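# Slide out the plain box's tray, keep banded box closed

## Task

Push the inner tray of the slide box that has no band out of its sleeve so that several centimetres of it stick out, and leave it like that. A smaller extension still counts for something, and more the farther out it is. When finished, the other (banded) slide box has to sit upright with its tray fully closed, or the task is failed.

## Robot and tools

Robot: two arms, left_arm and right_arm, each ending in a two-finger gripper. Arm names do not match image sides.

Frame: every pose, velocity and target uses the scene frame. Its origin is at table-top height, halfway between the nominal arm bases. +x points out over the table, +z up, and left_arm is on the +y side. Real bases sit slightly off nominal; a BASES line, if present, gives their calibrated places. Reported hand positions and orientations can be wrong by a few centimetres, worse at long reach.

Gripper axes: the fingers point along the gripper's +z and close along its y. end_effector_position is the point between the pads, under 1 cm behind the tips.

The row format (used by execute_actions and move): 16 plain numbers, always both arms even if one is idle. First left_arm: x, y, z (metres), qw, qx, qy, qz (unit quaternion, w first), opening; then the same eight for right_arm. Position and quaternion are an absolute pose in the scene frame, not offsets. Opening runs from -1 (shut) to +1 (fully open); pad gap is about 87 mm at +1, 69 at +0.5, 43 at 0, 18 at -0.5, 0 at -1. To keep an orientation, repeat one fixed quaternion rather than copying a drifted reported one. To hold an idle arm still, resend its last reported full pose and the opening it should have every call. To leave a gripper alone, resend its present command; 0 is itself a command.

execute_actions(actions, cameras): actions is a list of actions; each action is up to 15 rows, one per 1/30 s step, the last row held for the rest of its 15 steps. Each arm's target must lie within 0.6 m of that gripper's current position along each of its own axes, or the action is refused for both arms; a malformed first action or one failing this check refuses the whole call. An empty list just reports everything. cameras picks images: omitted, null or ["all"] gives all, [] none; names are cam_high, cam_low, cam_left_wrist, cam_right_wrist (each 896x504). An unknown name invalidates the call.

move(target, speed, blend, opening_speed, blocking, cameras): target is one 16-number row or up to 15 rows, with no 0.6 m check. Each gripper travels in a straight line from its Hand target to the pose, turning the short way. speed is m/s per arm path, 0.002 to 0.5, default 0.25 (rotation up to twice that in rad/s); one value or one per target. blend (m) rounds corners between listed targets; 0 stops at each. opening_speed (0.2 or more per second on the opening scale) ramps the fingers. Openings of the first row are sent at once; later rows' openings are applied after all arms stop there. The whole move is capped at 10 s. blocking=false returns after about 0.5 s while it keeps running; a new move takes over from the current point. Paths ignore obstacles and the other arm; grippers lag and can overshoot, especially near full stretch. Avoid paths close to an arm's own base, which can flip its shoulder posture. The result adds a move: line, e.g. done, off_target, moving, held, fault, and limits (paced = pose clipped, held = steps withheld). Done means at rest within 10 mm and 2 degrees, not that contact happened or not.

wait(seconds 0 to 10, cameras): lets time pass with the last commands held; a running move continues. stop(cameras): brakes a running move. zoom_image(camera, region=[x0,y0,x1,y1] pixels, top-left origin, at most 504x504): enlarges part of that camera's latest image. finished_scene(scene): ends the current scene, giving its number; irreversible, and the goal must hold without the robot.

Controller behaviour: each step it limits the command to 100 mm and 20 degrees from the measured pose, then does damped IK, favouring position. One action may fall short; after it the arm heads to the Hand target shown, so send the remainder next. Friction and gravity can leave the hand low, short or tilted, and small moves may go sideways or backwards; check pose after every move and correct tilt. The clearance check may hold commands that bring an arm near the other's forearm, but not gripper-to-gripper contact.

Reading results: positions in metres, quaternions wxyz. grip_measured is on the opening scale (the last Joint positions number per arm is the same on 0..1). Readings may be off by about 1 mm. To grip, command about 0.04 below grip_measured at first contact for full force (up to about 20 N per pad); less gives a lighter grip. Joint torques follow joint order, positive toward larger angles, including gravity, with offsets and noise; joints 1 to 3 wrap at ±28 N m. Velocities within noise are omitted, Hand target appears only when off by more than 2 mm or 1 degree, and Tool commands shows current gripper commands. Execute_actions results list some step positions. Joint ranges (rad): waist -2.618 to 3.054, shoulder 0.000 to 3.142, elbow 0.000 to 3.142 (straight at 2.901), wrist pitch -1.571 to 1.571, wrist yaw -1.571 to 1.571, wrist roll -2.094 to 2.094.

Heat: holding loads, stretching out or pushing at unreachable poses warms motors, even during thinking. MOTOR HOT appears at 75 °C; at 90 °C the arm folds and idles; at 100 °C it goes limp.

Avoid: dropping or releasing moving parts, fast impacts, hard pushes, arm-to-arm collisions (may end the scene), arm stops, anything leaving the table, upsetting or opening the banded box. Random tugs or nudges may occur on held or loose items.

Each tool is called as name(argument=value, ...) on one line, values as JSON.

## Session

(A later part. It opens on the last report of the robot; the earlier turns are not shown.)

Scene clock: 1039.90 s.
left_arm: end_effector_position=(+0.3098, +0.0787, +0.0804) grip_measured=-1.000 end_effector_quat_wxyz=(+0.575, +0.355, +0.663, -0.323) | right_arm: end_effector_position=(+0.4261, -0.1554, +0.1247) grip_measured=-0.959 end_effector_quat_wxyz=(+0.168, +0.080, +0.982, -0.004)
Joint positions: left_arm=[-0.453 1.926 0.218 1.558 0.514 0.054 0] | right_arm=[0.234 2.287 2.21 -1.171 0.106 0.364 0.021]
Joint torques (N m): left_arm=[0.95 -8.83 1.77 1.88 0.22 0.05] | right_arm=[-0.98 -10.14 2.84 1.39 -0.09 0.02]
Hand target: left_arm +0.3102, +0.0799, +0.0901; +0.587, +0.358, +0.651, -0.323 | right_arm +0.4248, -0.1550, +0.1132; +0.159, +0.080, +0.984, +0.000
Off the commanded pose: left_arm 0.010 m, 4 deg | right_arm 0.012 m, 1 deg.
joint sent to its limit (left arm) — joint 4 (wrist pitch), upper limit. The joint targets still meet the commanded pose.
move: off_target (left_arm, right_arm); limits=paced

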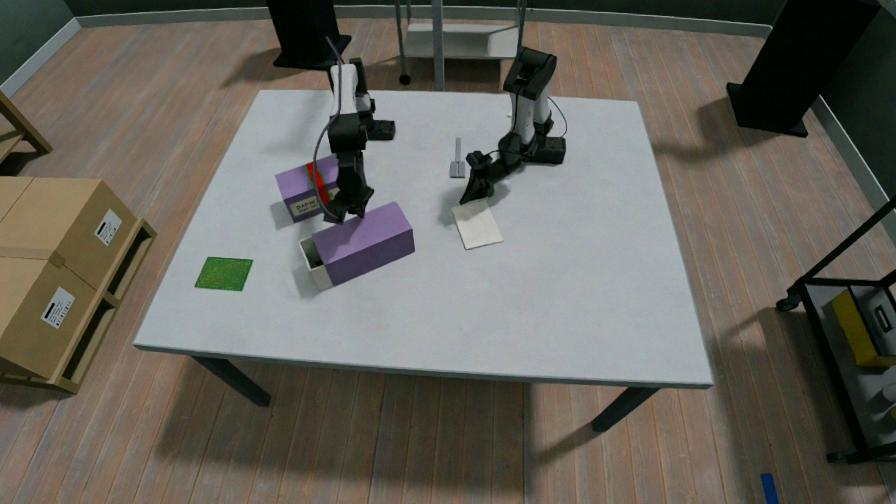

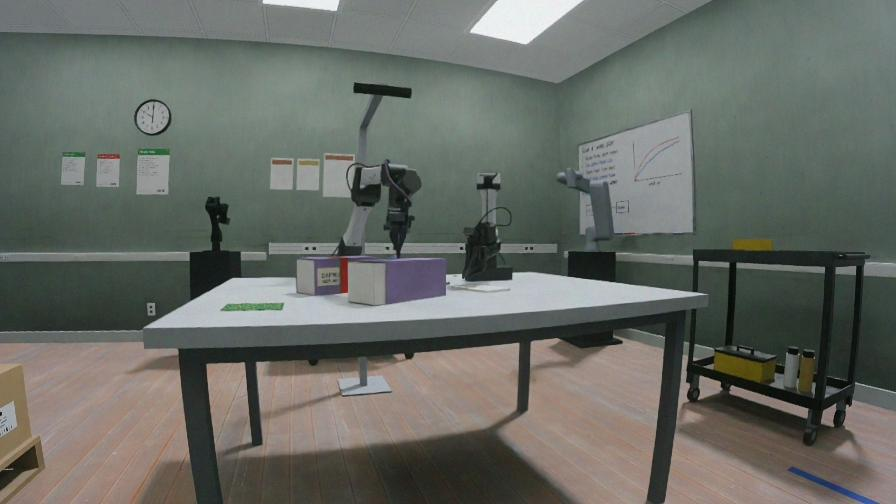

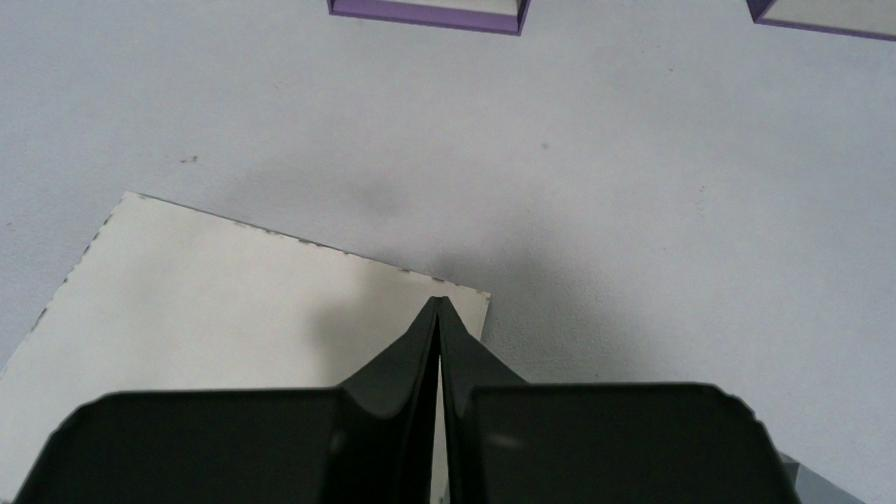

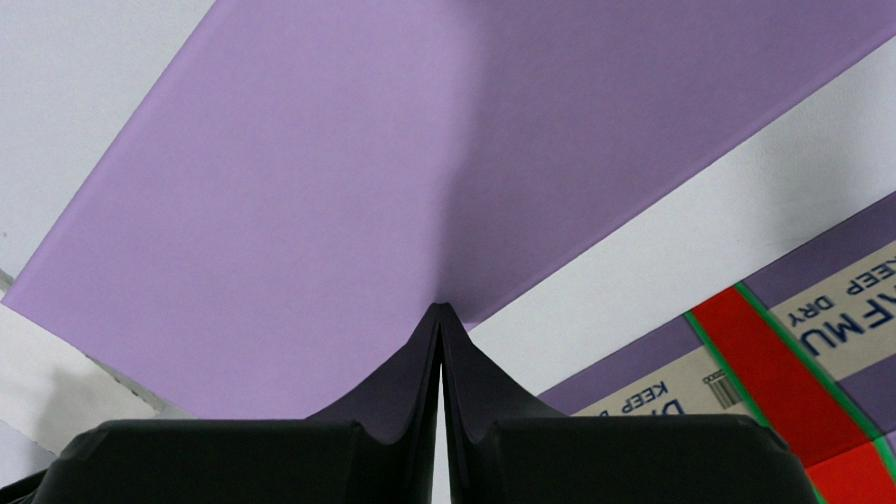

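move(target=[[0.33,0.06,0.10,0.586,0.386,0.606,-0.373,-1, 0.468,-0.157,0.14,0.19,0.08,0.975,0.0,-1],[0.362,0.022,0.098,0.586,0.386,0.606,-0.373,-1, 0.455,-0.152,0.03,0.17,0.08,0.98,0.0,-1]], speed=0.06)

Scene clock: 1057.67 s.
left_arm: end_effector_position=(+0.3600, +0.0263, +0.1024) grip_measured=-1.000 end_effector_quat_wxyz=(+0.591, +0.388, +0.603, -0.371) | right_arm: end_effector_position=(+0.4860, -0.1503, +0.1230) grip_measured=-0.959 end_effector_quat_wxyz=(+0.285, +0.085, +0.954, +0.028)
Joint positions: left_arm=[-0.463 2.049 0.524 1.492 0.637 0.032 0] | right_arm=[0.22 2.271 2.103 -0.831 0.106 0.35 0.021]
Joint torques (N m): left_arm=[-0.53 -6.45 5.56 1.66 0.08 -0.06] | right_arm=[-0.31 -1.47 1.1 0.79 -0.04 0.11]
Heat: left arm: 38 °C; right arm: 38 °C.
Hand target: left_arm +0.3619, +0.0222, +0.0981; +0.586, +0.386, +0.606, -0.373 | right_arm +0.4493, -0.1537, +0.0394; +0.171, +0.081, +0.982, +0.000
Off the commanded pose: left_arm 0.006 m, 1 deg | right_arm 0.098 m, 14 deg.
move: off_target (right_arm)

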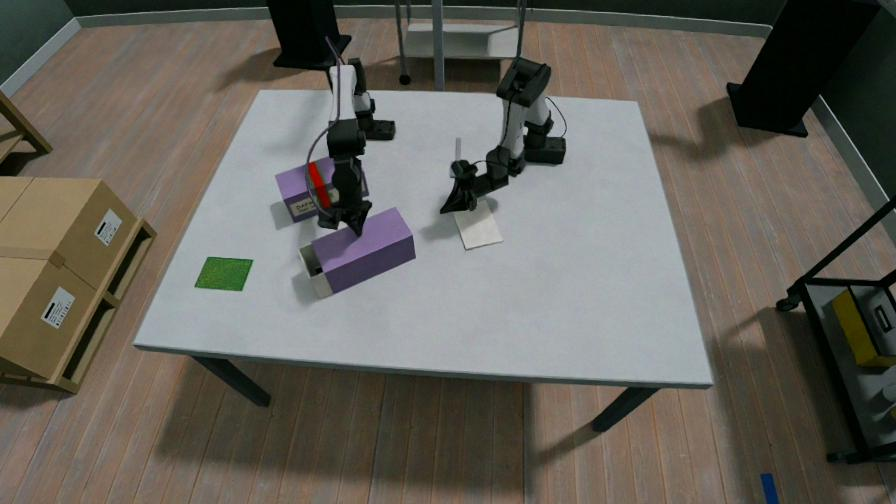

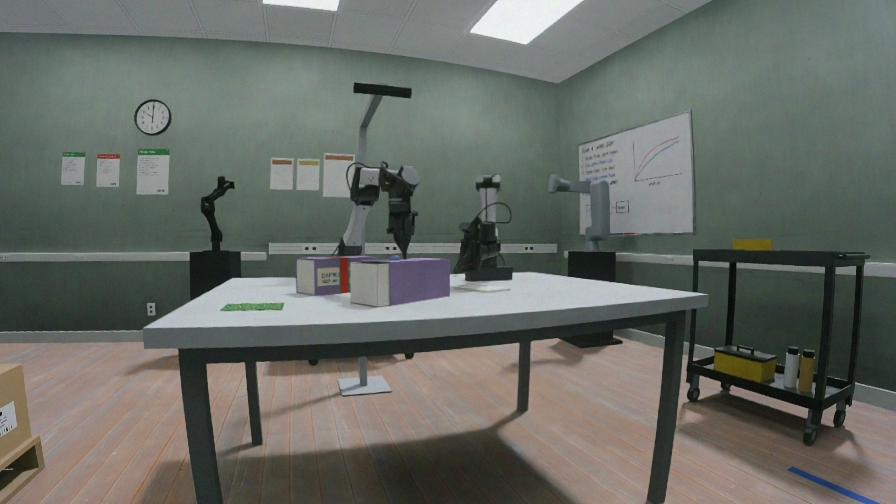

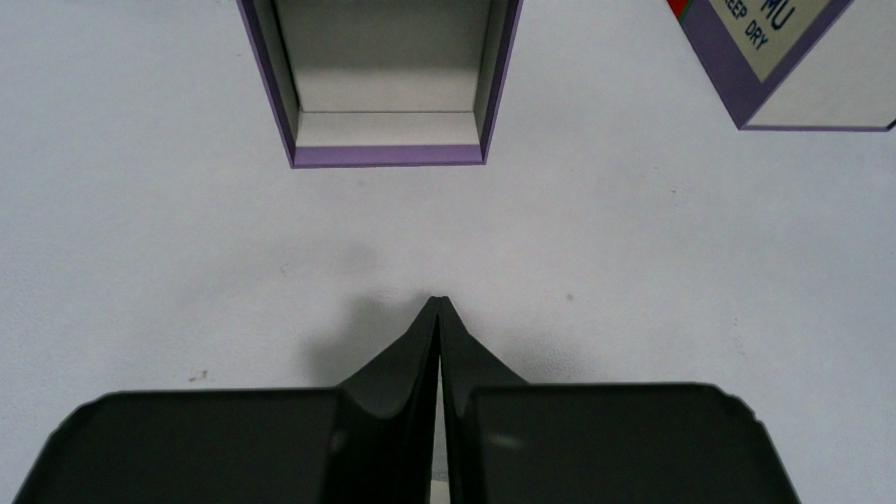

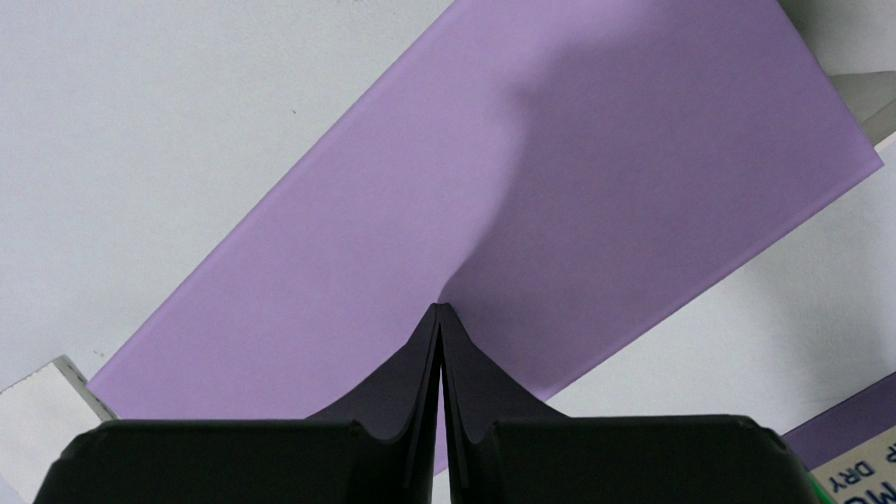

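move(target=[[0.392,0.027,0.096,0.593,0.376,0.613,-0.363,-1, 0.45,-0.150,0.03,0.17,0.08,0.98,0.0,-1],[0.425,-0.041,0.092,0.593,0.376,0.613,-0.363,-1, 0.45,-0.149,0.028,0.17,0.08,0.98,0.0,-1]], speed=0.07, cameras=["cam_left_wrist","cam_right_wrist"])

Scene clock: 1071.13 s.
left_arm: end_effector_position=(+0.4223, -0.0365, +0.0977) grip_measured=-1.000 end_effector_quat_wxyz=(+0.597, +0.378, +0.609, -0.361) | right_arm: end_effector_position=(+0.4856, -0.1477, +0.1231) grip_measured=-0.959 end_effector_quat_wxyz=(+0.287, +0.085, +0.954, +0.030)
Joint positions: left_arm=[-0.544 2.215 0.885 1.299 0.524 0.027 0] | right_arm=[0.225 2.266 2.092 -0.821 0.106 0.355 0.021]
Joint torques (N m): left_arm=[-0.61 -8.54 6.78 1.69 0.08 -0.1] | right_arm=[-0.03 -2.15 -0.02 0.8 -0.01 0.14]
Hand target: left_arm +0.4247, -0.0407, +0.0919; +0.593, +0.376, +0.613, -0.363 | right_arm +0.4455, -0.1507, +0.0394; +0.171, +0.081, +0.982, -0.001
Off the commanded pose: left_arm 0.008 m, 1 deg | right_arm 0.102 m, 14 deg; position clipped.
move: off_target (right_arm); limits=paced
Images, in order: cam_left_wrist, cam_right_wrist.

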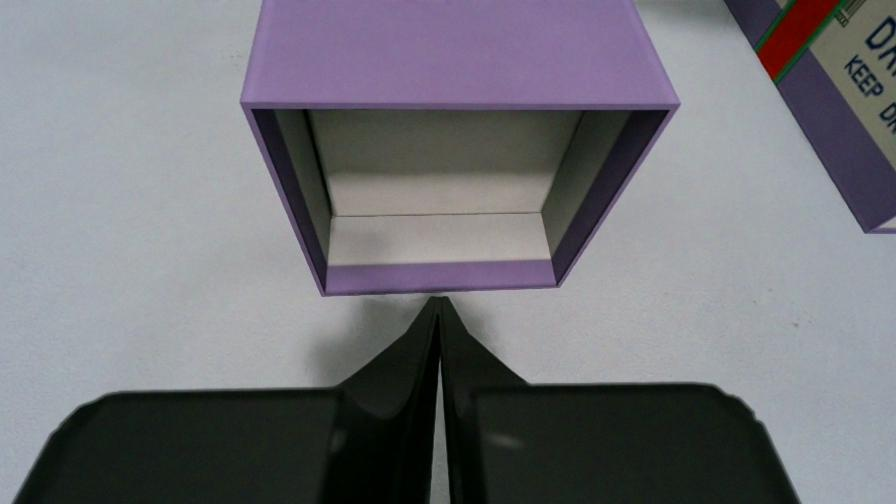

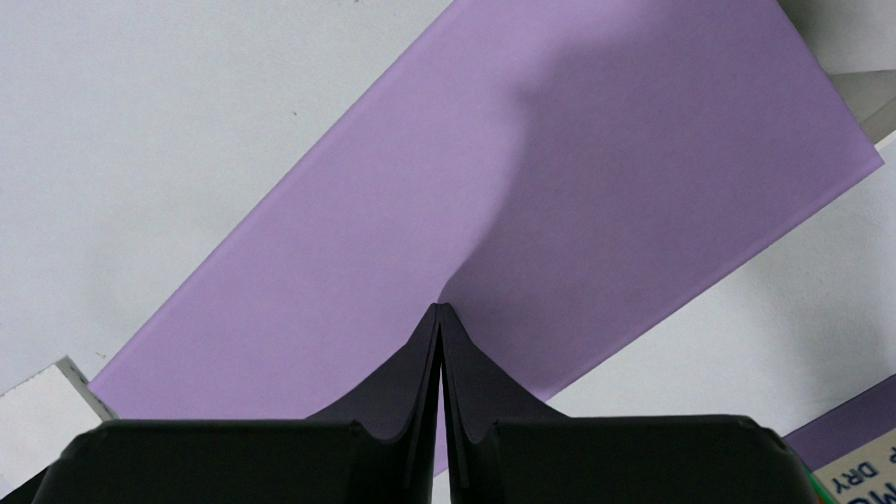

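move(target=[[0.457,-0.105,0.090,0.593,0.376,0.613,-0.363,-1, 0.45,-0.147,0.028,0.17,0.08,0.98,0.0,-1]], speed=0.05, cameras=["cam_left_wrist","cam_high"])

Scene clock: 1100.33 s.
left_arm: end_effector_position=(+0.4553, -0.0989, +0.0961) grip_measured=-1.000 end_effector_quat_wxyz=(+0.596, +0.377, +0.610, -0.361) | right_arm: end_effector_position=(+0.4862, -0.1476, +0.1233) grip_measured=-0.959 end_effector_quat_wxyz=(+0.289, +0.086, +0.953, +0.028)
Joint positions: left_arm=[-0.624 2.353 1.19 1.131 0.443 0.023 0] | right_arm=[0.227 2.265 2.09 -0.816 0.113 0.358 0.021]
Joint torques (N m): left_arm=[-0.94 -10.56 8.34 1.7 0.05 -0.13] | right_arm=[0.12 -1.87 0.66 0.71 -0.07 0.14]
Heat: left arm: 38 °C; right arm: 32 °C.
Hand target: left_arm +0.4566, -0.1047, +0.0900; +0.593, +0.376, +0.613, -0.363 | right_arm +0.4458, -0.1489, +0.0399; +0.171, +0.081, +0.982, -0.001
Off the commanded pose: left_arm 0.009 m, 1 deg | right_arm 0.102 m, 14 deg; position clipped.
move: off_target (right_arm); limits=paced
Images, in order: cam_high, cam_left_wrist.

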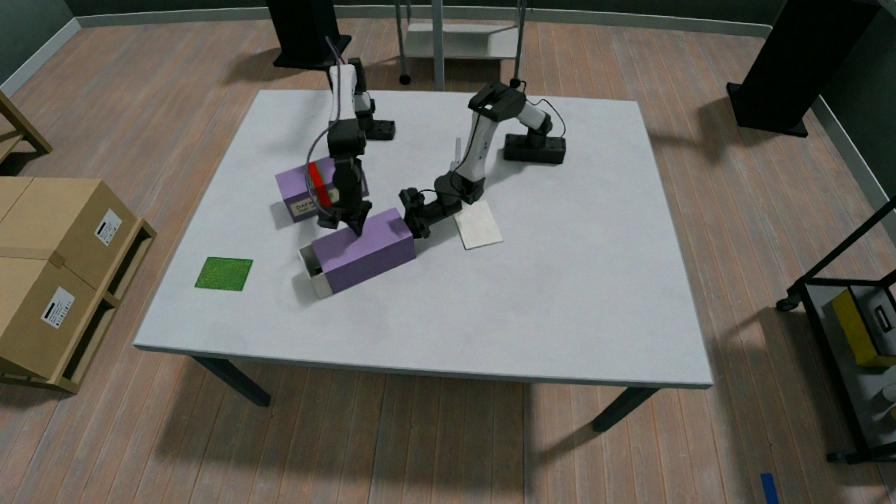

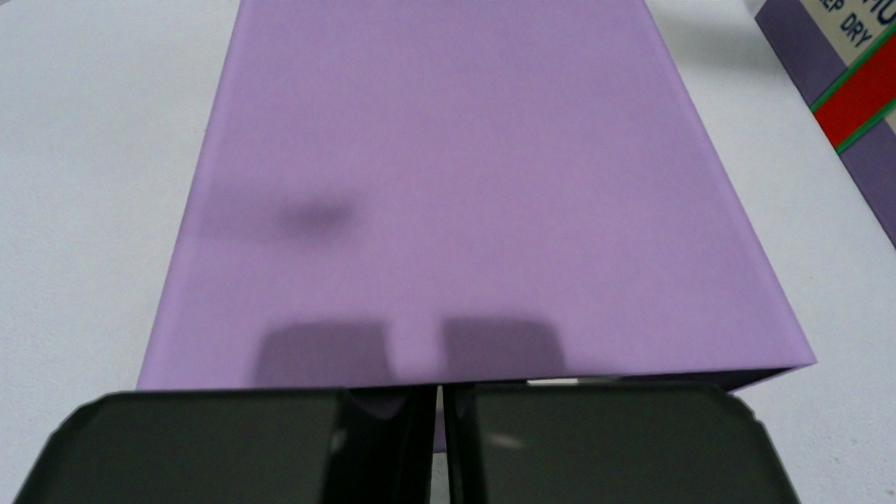

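move(target=[[0.466,-0.126,0.088,0.593,0.376,0.613,-0.363,-1, 0.45,-0.140,0.028,0.17,0.08,0.98,0.0,-1]], speed=0.03, cameras=["cam_left_wrist","cam_high"])

zoom_image(camera="cam_high", region=[280, 190, 430, 310])

Scene clock: 1110.20 s.
left_arm: end_effector_position=(+0.4731, -0.1079, +0.0942) grip_measured=-1.000 end_effector_quat_wxyz=(+0.601, +0.368, +0.617, -0.351) | right_arm: end_effector_position=(+0.5030, -0.1537, +0.1241) grip_measured=-0.959 end_effector_quat_wxyz=(+0.309, +0.097, +0.946, +0.007)
Joint positions: left_arm=[-0.628 2.397 1.281 1.081 0.406 0.022 0] | right_arm=[0.228 2.312 2.158 -0.809 0.17 0.362 0.021]
Joint torques (N m): left_arm=[-2.92 -10.51 9.5 1.7 0.1 -0.06] | right_arm=[0.69 -3.33 2.17 0.07 -0.53 0.26]
Hand target: left_arm +0.4648, -0.1250, +0.0883; +0.593, +0.376, +0.613, -0.363 | right_arm +0.4538, -0.1437, +0.0478; +0.175, +0.084, +0.981, -0.001
Off the commanded pose: left_arm 0.020 m, 2 deg | right_arm 0.111 m, 17 deg; position clipped.
move: off_target (left_arm, right_arm); limits=paced
Images, in order: cam_high, cam_left_wrist.

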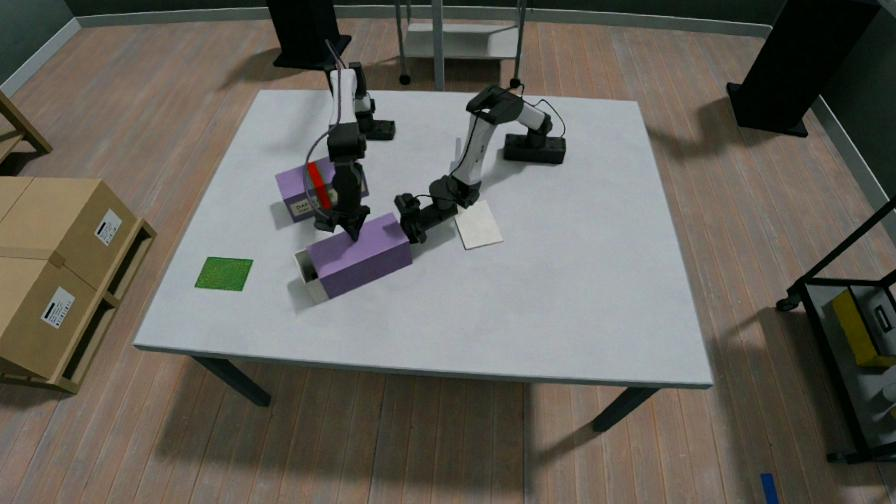

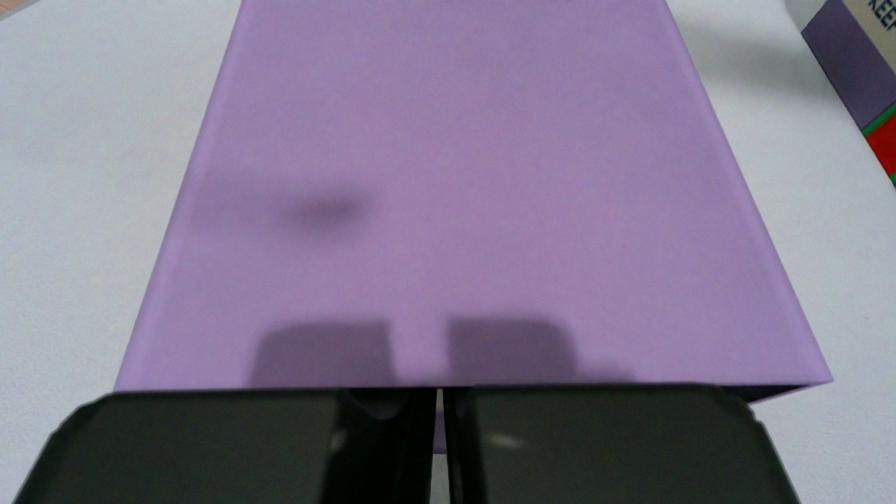

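Scaled by 3.360 from the camera's 896x504 image, which has a finer 1280x720 frame.

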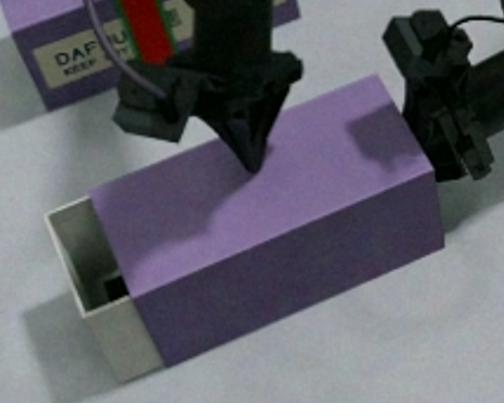

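move(target=[[0.468,-0.104,0.092,0.601,0.368,0.617,-0.351,-1, 0.505,-0.16,0.18,0.24,0.09,0.96,0.0,-1],[0.468,-0.104,0.092,0.601,0.368,0.617,-0.351,-1, 0.575,-0.28,0.18,0.21,-0.228,0.949,0.05,0.0]], speed=0.1)

Scene clock: 1148.73 s.
left_arm: end_effector_position=(+0.4697, -0.1051, +0.0890) grip_measured=-1.000 end_effector_quat_wxyz=(+0.598, +0.368, +0.620, -0.350) | right_arm: end_effector_position=(+0.5663, -0.2801, +0.1689) grip_measured=+0.000 end_effector_quat_wxyz=(+0.371, -0.207, +0.905, +0.001)
Joint positions: left_arm=[-0.628 2.397 1.26 1.094 0.405 0.022 0] | right_arm=[-0.051 2.616 2.836 -1.053 -0.201 -0.438 0.5]
Joint torques (N m): left_arm=[-0.02 -14.17 4.79 1.89 0.07 0] | right_arm=[-0.87 -11.73 8.1 2.05 -0.25 -0.03]
Hand target: left_arm +0.4680, -0.1041, +0.0919; +0.601, +0.368, +0.617, -0.351 | right_arm +0.5737, -0.2800, +0.1797; +0.392, -0.211, +0.895, -0.001
Off the commanded pose: left_arm 0.004 m, 1 deg | right_arm 0.014 m, 20 deg; orientation clipped.
elbow stopped short (right arm): the move would have taken joint 3 (elbow) straighter than the controller allows.
move: off_target (right_arm); target 2's new opening was sent with right_arm's hand 0.014 m and 20 deg from that target; limits=paced

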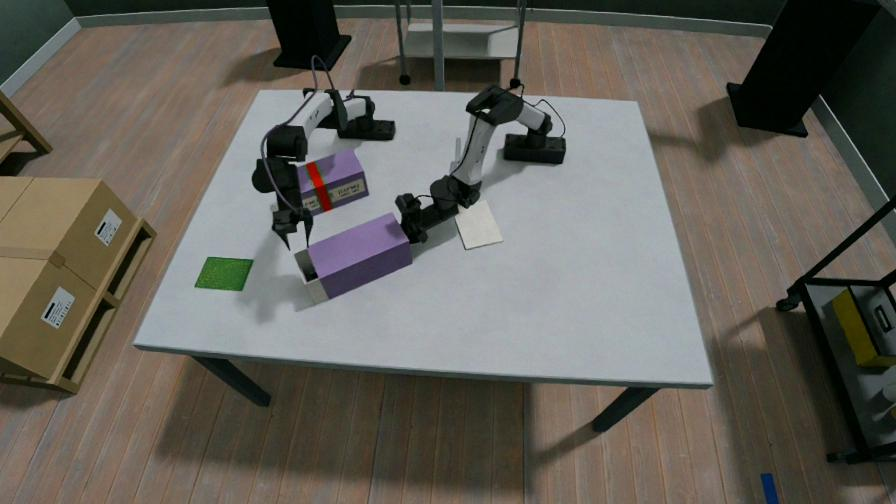

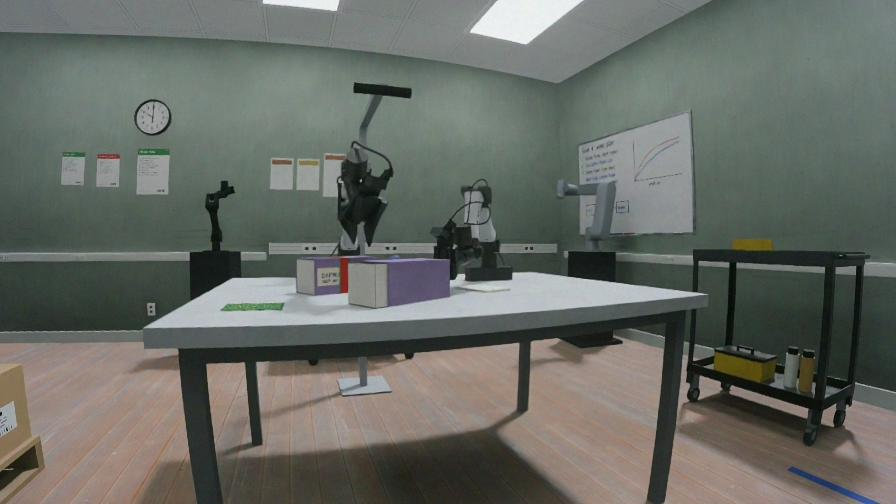

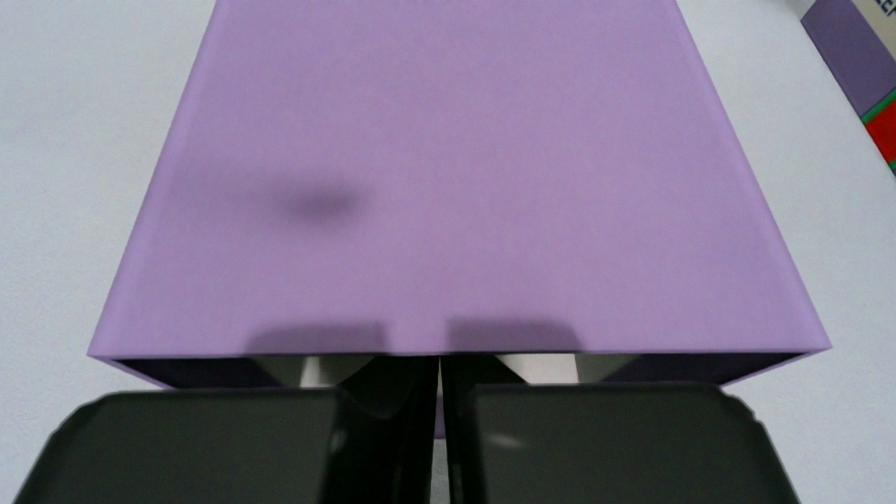

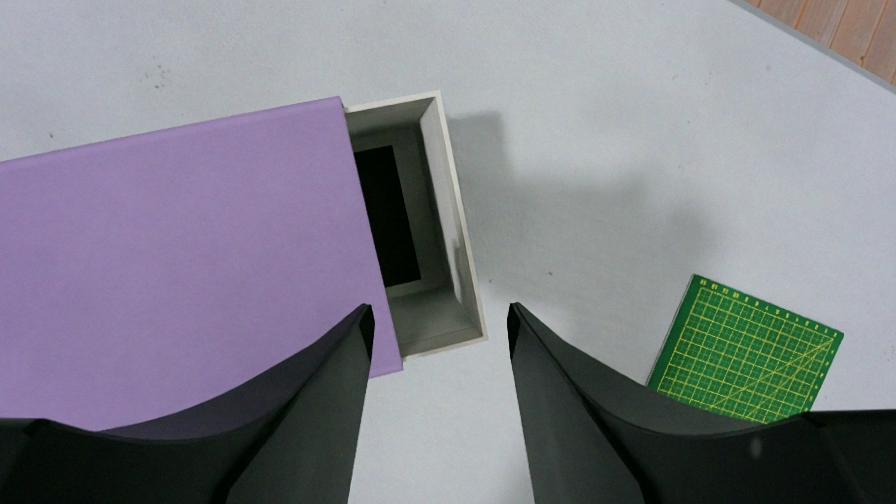

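move(target=[[0.468,-0.104,0.092,0.601,0.368,0.617,-0.351,-1, 0.588,-0.279,0.165,0.34,-0.29,0.89,0.09,0.0],[0.468,-0.104,0.092,0.601,0.368,0.617,-0.351,-1, 0.588,-0.279,0.135,0.34,-0.29,0.89,0.09,0.0]], speed=0.06, cameras=["cam_right_wrist","cam_high","cam_low"])

Scene clock: 1171.10 s.
left_arm: end_effector_position=(+0.4697, -0.1051, +0.0890) grip_measured=-1.000 end_effector_quat_wxyz=(+0.598, +0.368, +0.620, -0.350) | right_arm: end_effector_position=(+0.5813, -0.2754, +0.1324) grip_measured=+0.000 end_effector_quat_wxyz=(+0.389, -0.273, +0.877, +0.071)
Joint positions: left_arm=[-0.628 2.397 1.26 1.094 0.405 0.022 0] | right_arm=[-0.095 2.702 2.836 -0.986 -0.418 -0.555 0.5]
Joint torques (N m): left_arm=[-0.05 -14.24 4.62 1.88 0.1 -0.04] | right_arm=[-1.13 -11.29 8.25 1.88 -0.24 -0.05]
Heat: left arm: 40 °C; right arm: 42 °C.
Hand target: left_arm +0.4680, -0.1041, +0.0919; +0.601, +0.368, +0.617, -0.351 | right_arm +0.5870, -0.2788, +0.1347; +0.400, -0.277, +0.871, +0.066
Off the commanded pose: left_arm 0.004 m, 1 deg | right_arm 0.008 m, 6 deg.
elbow stopped short (right arm): the move would have taken joint 3 (elbow) straighter than the controller allows.
move: off_target (right_arm)
Images, in order: cam_high, cam_low, cam_right_wrist.

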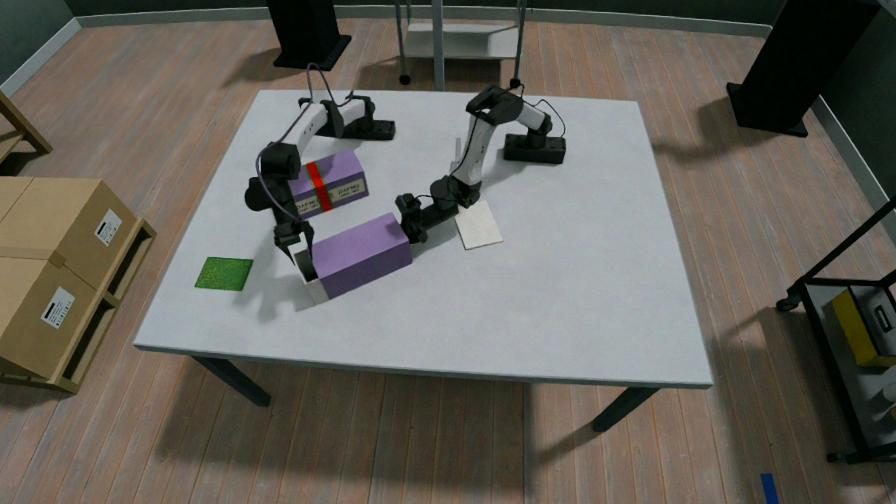

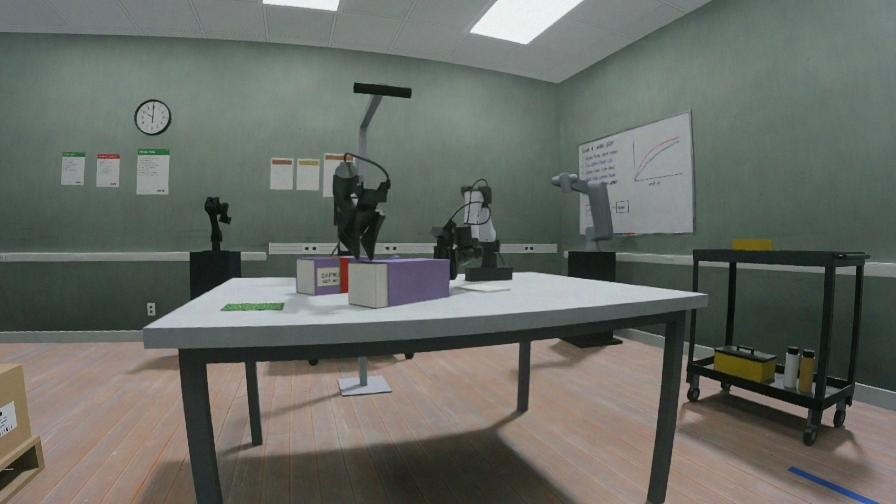

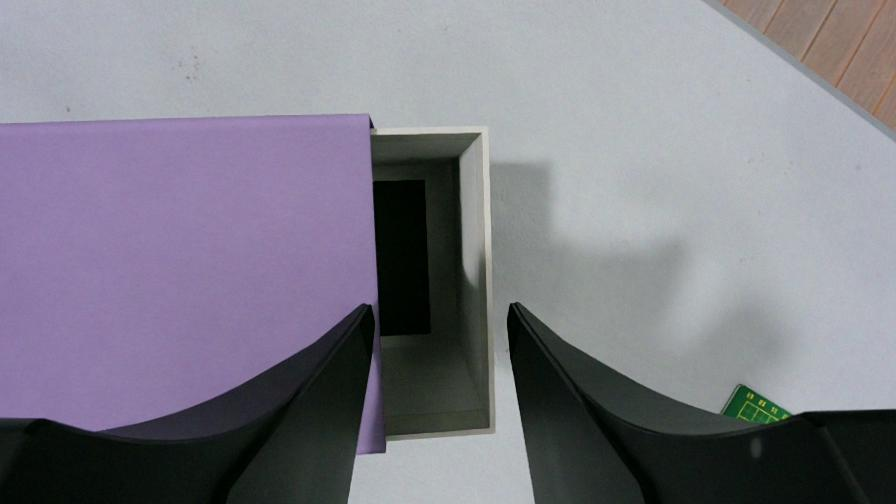

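move(target=[[0.468,-0.104,0.092,0.601,0.368,0.617,-0.351,-1, 0.597,-0.293,0.137,0.36,-0.28,0.885,0.07,-0.3],[0.468,-0.104,0.092,0.601,0.368,0.617,-0.351,-1, 0.597,-0.293,0.120,0.36,-0.28,0.885,0.07,-0.3]], speed=0.05, cameras=["cam_right_wrist"])

Scene clock: 1182.43 s.
left_arm: end_effector_position=(+0.4697, -0.1051, +0.0890) grip_measured=-1.000 end_effector_quat_wxyz=(+0.598, +0.368, +0.620, -0.350) | right_arm: end_effector_position=(+0.5891, -0.2824, +0.1219) grip_measured=-0.301 end_effector_quat_wxyz=(+0.395, -0.272, +0.875, +0.066)
Joint positions: left_arm=[-0.628 2.397 1.26 1.094 0.405 0.022 0] | right_arm=[-0.105 2.731 2.841 -0.948 -0.42 -0.56 0.35]
Joint torques (N m): left_arm=[0.25 -14.26 4.75 1.92 0.05 -0.02] | right_arm=[-1.59 -10.93 7.98 1.98 -0.1 -0.08]
Hand target: left_arm +0.4680, -0.1041, +0.0919; +0.601, +0.368, +0.617, -0.351 | right_arm +0.5957, -0.2928, +0.1199; +0.404, -0.271, +0.872, +0.052
Off the commanded pose: left_arm 0.004 m, 1 deg | right_arm 0.013 m, 4 deg.
elbow stopped short (right arm): the move would have taken joint 3 (elbow) straighter than the controller allows.
move: off_target (right_arm)
Images, in order: cam_right_wrist.

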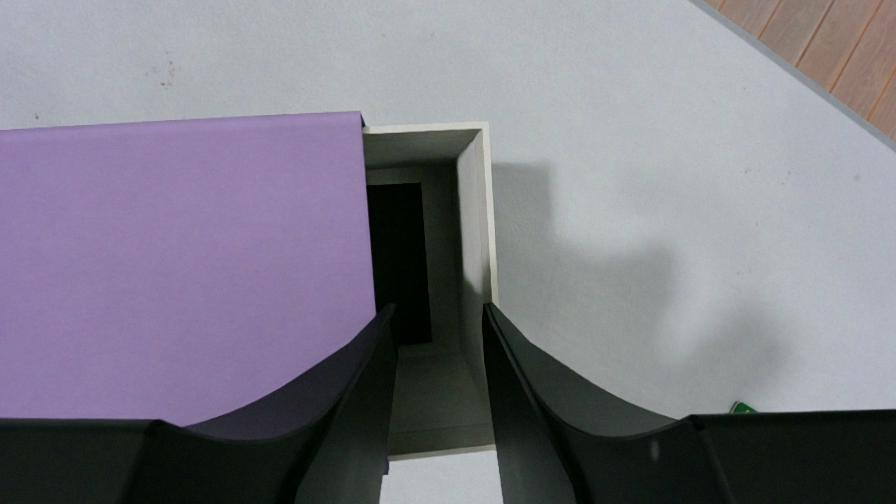

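move(target=[[0.468,-0.104,0.092,0.601,0.368,0.617,-0.351,-1, 0.594,-0.29,0.148,0.39,-0.275,0.875,0.065,-0.3],[0.468,-0.104,0.092,0.601,0.368,0.617,-0.351,-1, 0.605,-0.308,0.145,0.39,-0.275,0.875,0.065,-0.3]], speed=0.05, cameras=["cam_right_wrist"])

Scene clock: 1191.33 s.
left_arm: end_effector_position=(+0.4697, -0.1051, +0.0890) grip_measured=-1.000 end_effector_quat_wxyz=(+0.598, +0.368, +0.620, -0.350) | right_arm: end_effector_position=(+0.5966, -0.3023, +0.1288) grip_measured=-0.300 end_effector_quat_wxyz=(+0.416, -0.262, +0.869, +0.058)
Joint positions: left_arm=[-0.628 2.397 1.26 1.094 0.405 0.022 0] | right_arm=[-0.139 2.731 2.841 -0.904 -0.436 -0.561 0.35]
Joint torques (N m): left_arm=[0.16 -14.26 4.74 1.87 0.09 -0.11] | right_arm=[-1.13 -13.19 8.01 2.04 -0.17 0.02]
Hand target: left_arm +0.4680, -0.1040, +0.0919; +0.601, +0.368, +0.617, -0.351 | right_arm +0.6034, -0.3078, +0.1450; +0.438, -0.264, +0.858, +0.044
Off the commanded pose: left_arm 0.004 m, 1 deg | right_arm 0.019 m, 4 deg.
elbow stopped short (right arm): the move would have taken joint 3 (elbow) straighter than the controller allows.
move: off_target (right_arm)
Images, in order: cam_right_wrist.

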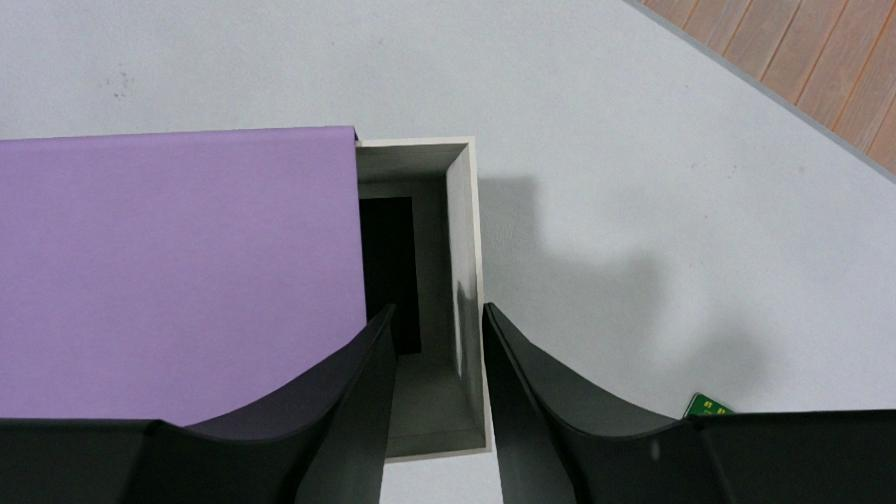

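move(target=[[0.468,-0.104,0.092,0.601,0.368,0.617,-0.351,-1, 0.609,-0.322,0.152,0.41,-0.265,0.87,0.06,-0.3]], speed=0.05, cameras=["cam_right_wrist"])

Scene clock: 1201.40 s.
left_arm: end_effector_position=(+0.4697, -0.1051, +0.0890) grip_measured=-1.000 end_effector_quat_wxyz=(+0.598, +0.368, +0.620, -0.350) | right_arm: end_effector_position=(+0.6012, -0.3191, +0.1333) grip_measured=-0.300 end_effector_quat_wxyz=(+0.430, -0.254, +0.865, +0.046)
Joint positions: left_arm=[-0.628 2.397 1.26 1.094 0.405 0.022 0] | right_arm=[-0.163 2.731 2.841 -0.873 -0.436 -0.561 0.35]
Joint torques (N m): left_arm=[0.18 -14.28 4.81 1.93 0.09 -0.01] | right_arm=[-1.13 -13.42 8.05 2.1 -0.31 0.1]
Hand target: left_arm +0.4680, -0.1040, +0.0919; +0.601, +0.368, +0.617, -0.351 | right_arm +0.6074, -0.3219, +0.1520; +0.453, -0.255, +0.853, +0.039
Off the commanded pose: left_arm 0.004 m, 1 deg | right_arm 0.020 m, 3 deg.
elbow stopped short (right arm): the move would have taken joint 3 (elbow) straighter than the controller allows.
move: off_target (right_arm)
Images, in order: cam_right_wrist.

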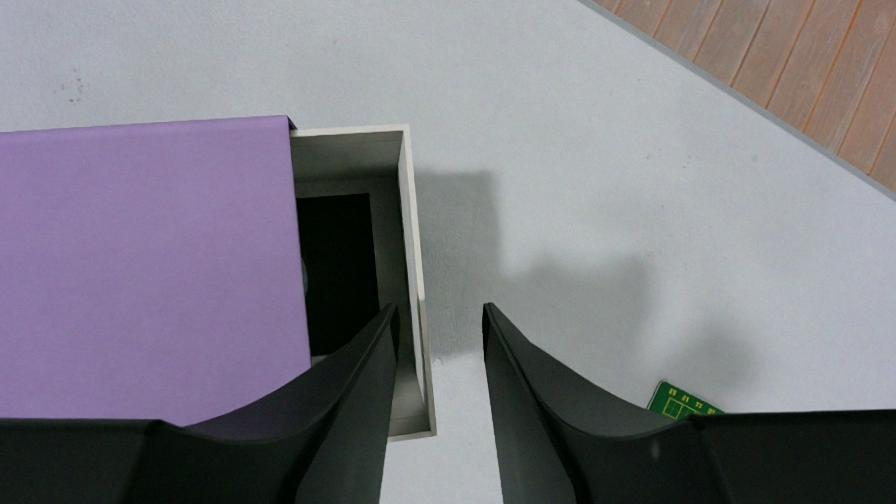

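move(target=[0.468,-0.104,0.06,0.601,0.368,0.617,-0.351,-1,0.607,-0.319,0.112,0.41,-0.265,0.87,0.06,-0.3], speed=0.04, cameras=["cam_high","cam_right_wrist","cam_left_wrist"])

Scene clock: 1230.23 s.
left_arm: end_effector_position=(+0.4690, -0.1046, +0.0716) grip_measured=-1.000 end_effector_quat_wxyz=(+0.605, +0.367, +0.614, -0.351) | right_arm: end_effector_position=(+0.6009, -0.3191, +0.1022) grip_measured=-0.300 end_effector_quat_wxyz=(+0.410, -0.255, +0.874, +0.055)
Joint positions: left_arm=[-0.628 2.46 1.26 1.176 0.405 0.022 0] | right_arm=[-0.163 2.781 2.841 -0.871 -0.437 -0.57 0.35]
Joint torques (N m): left_arm=[0.09 -11.03 5.71 1.87 0.02 -0.04] | right_arm=[-0.77 -12.64 8.09 1.92 -0.34 -0.02]
Heat: left arm: 42 °C; right arm: 50 °C.
Hand target: left_arm +0.4678, -0.1038, +0.0601; +0.601, +0.368, +0.617, -0.351 | right_arm +0.6061, -0.3189, +0.1118; +0.426, -0.261, +0.865, +0.052
Off the commanded pose: left_arm 0.012 m, 1 deg | right_arm 0.012 m, 1 deg.
elbow stopped short (right arm): the move would have taken joint 3 (elbow) straighter than the controller allows.
move: off_target (left_arm, right_arm)
Images, in order: cam_high, cam_left_wrist, cam_right_wrist.

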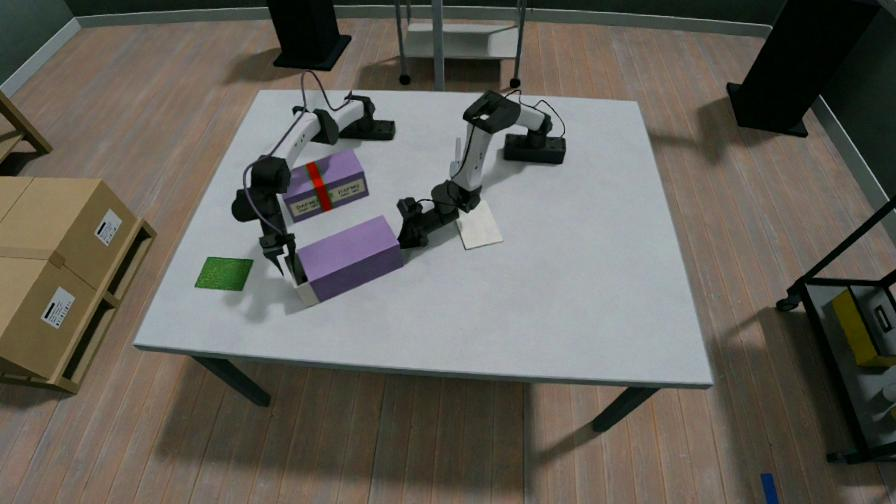

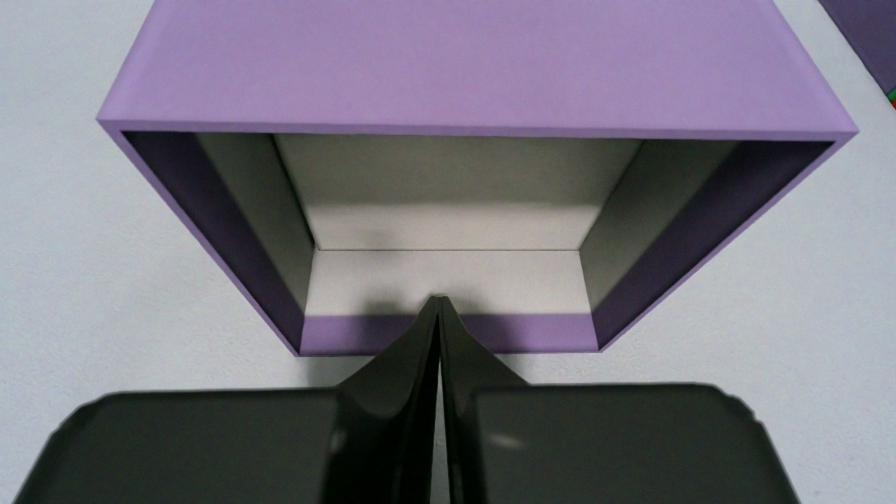

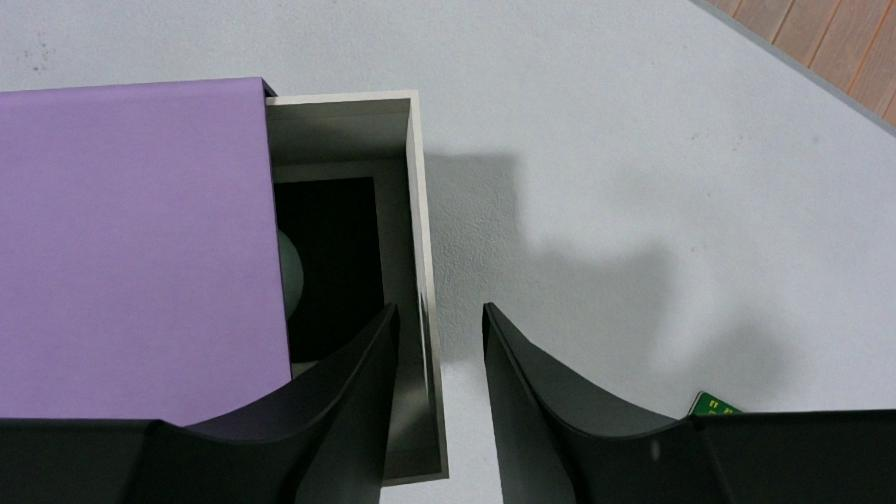

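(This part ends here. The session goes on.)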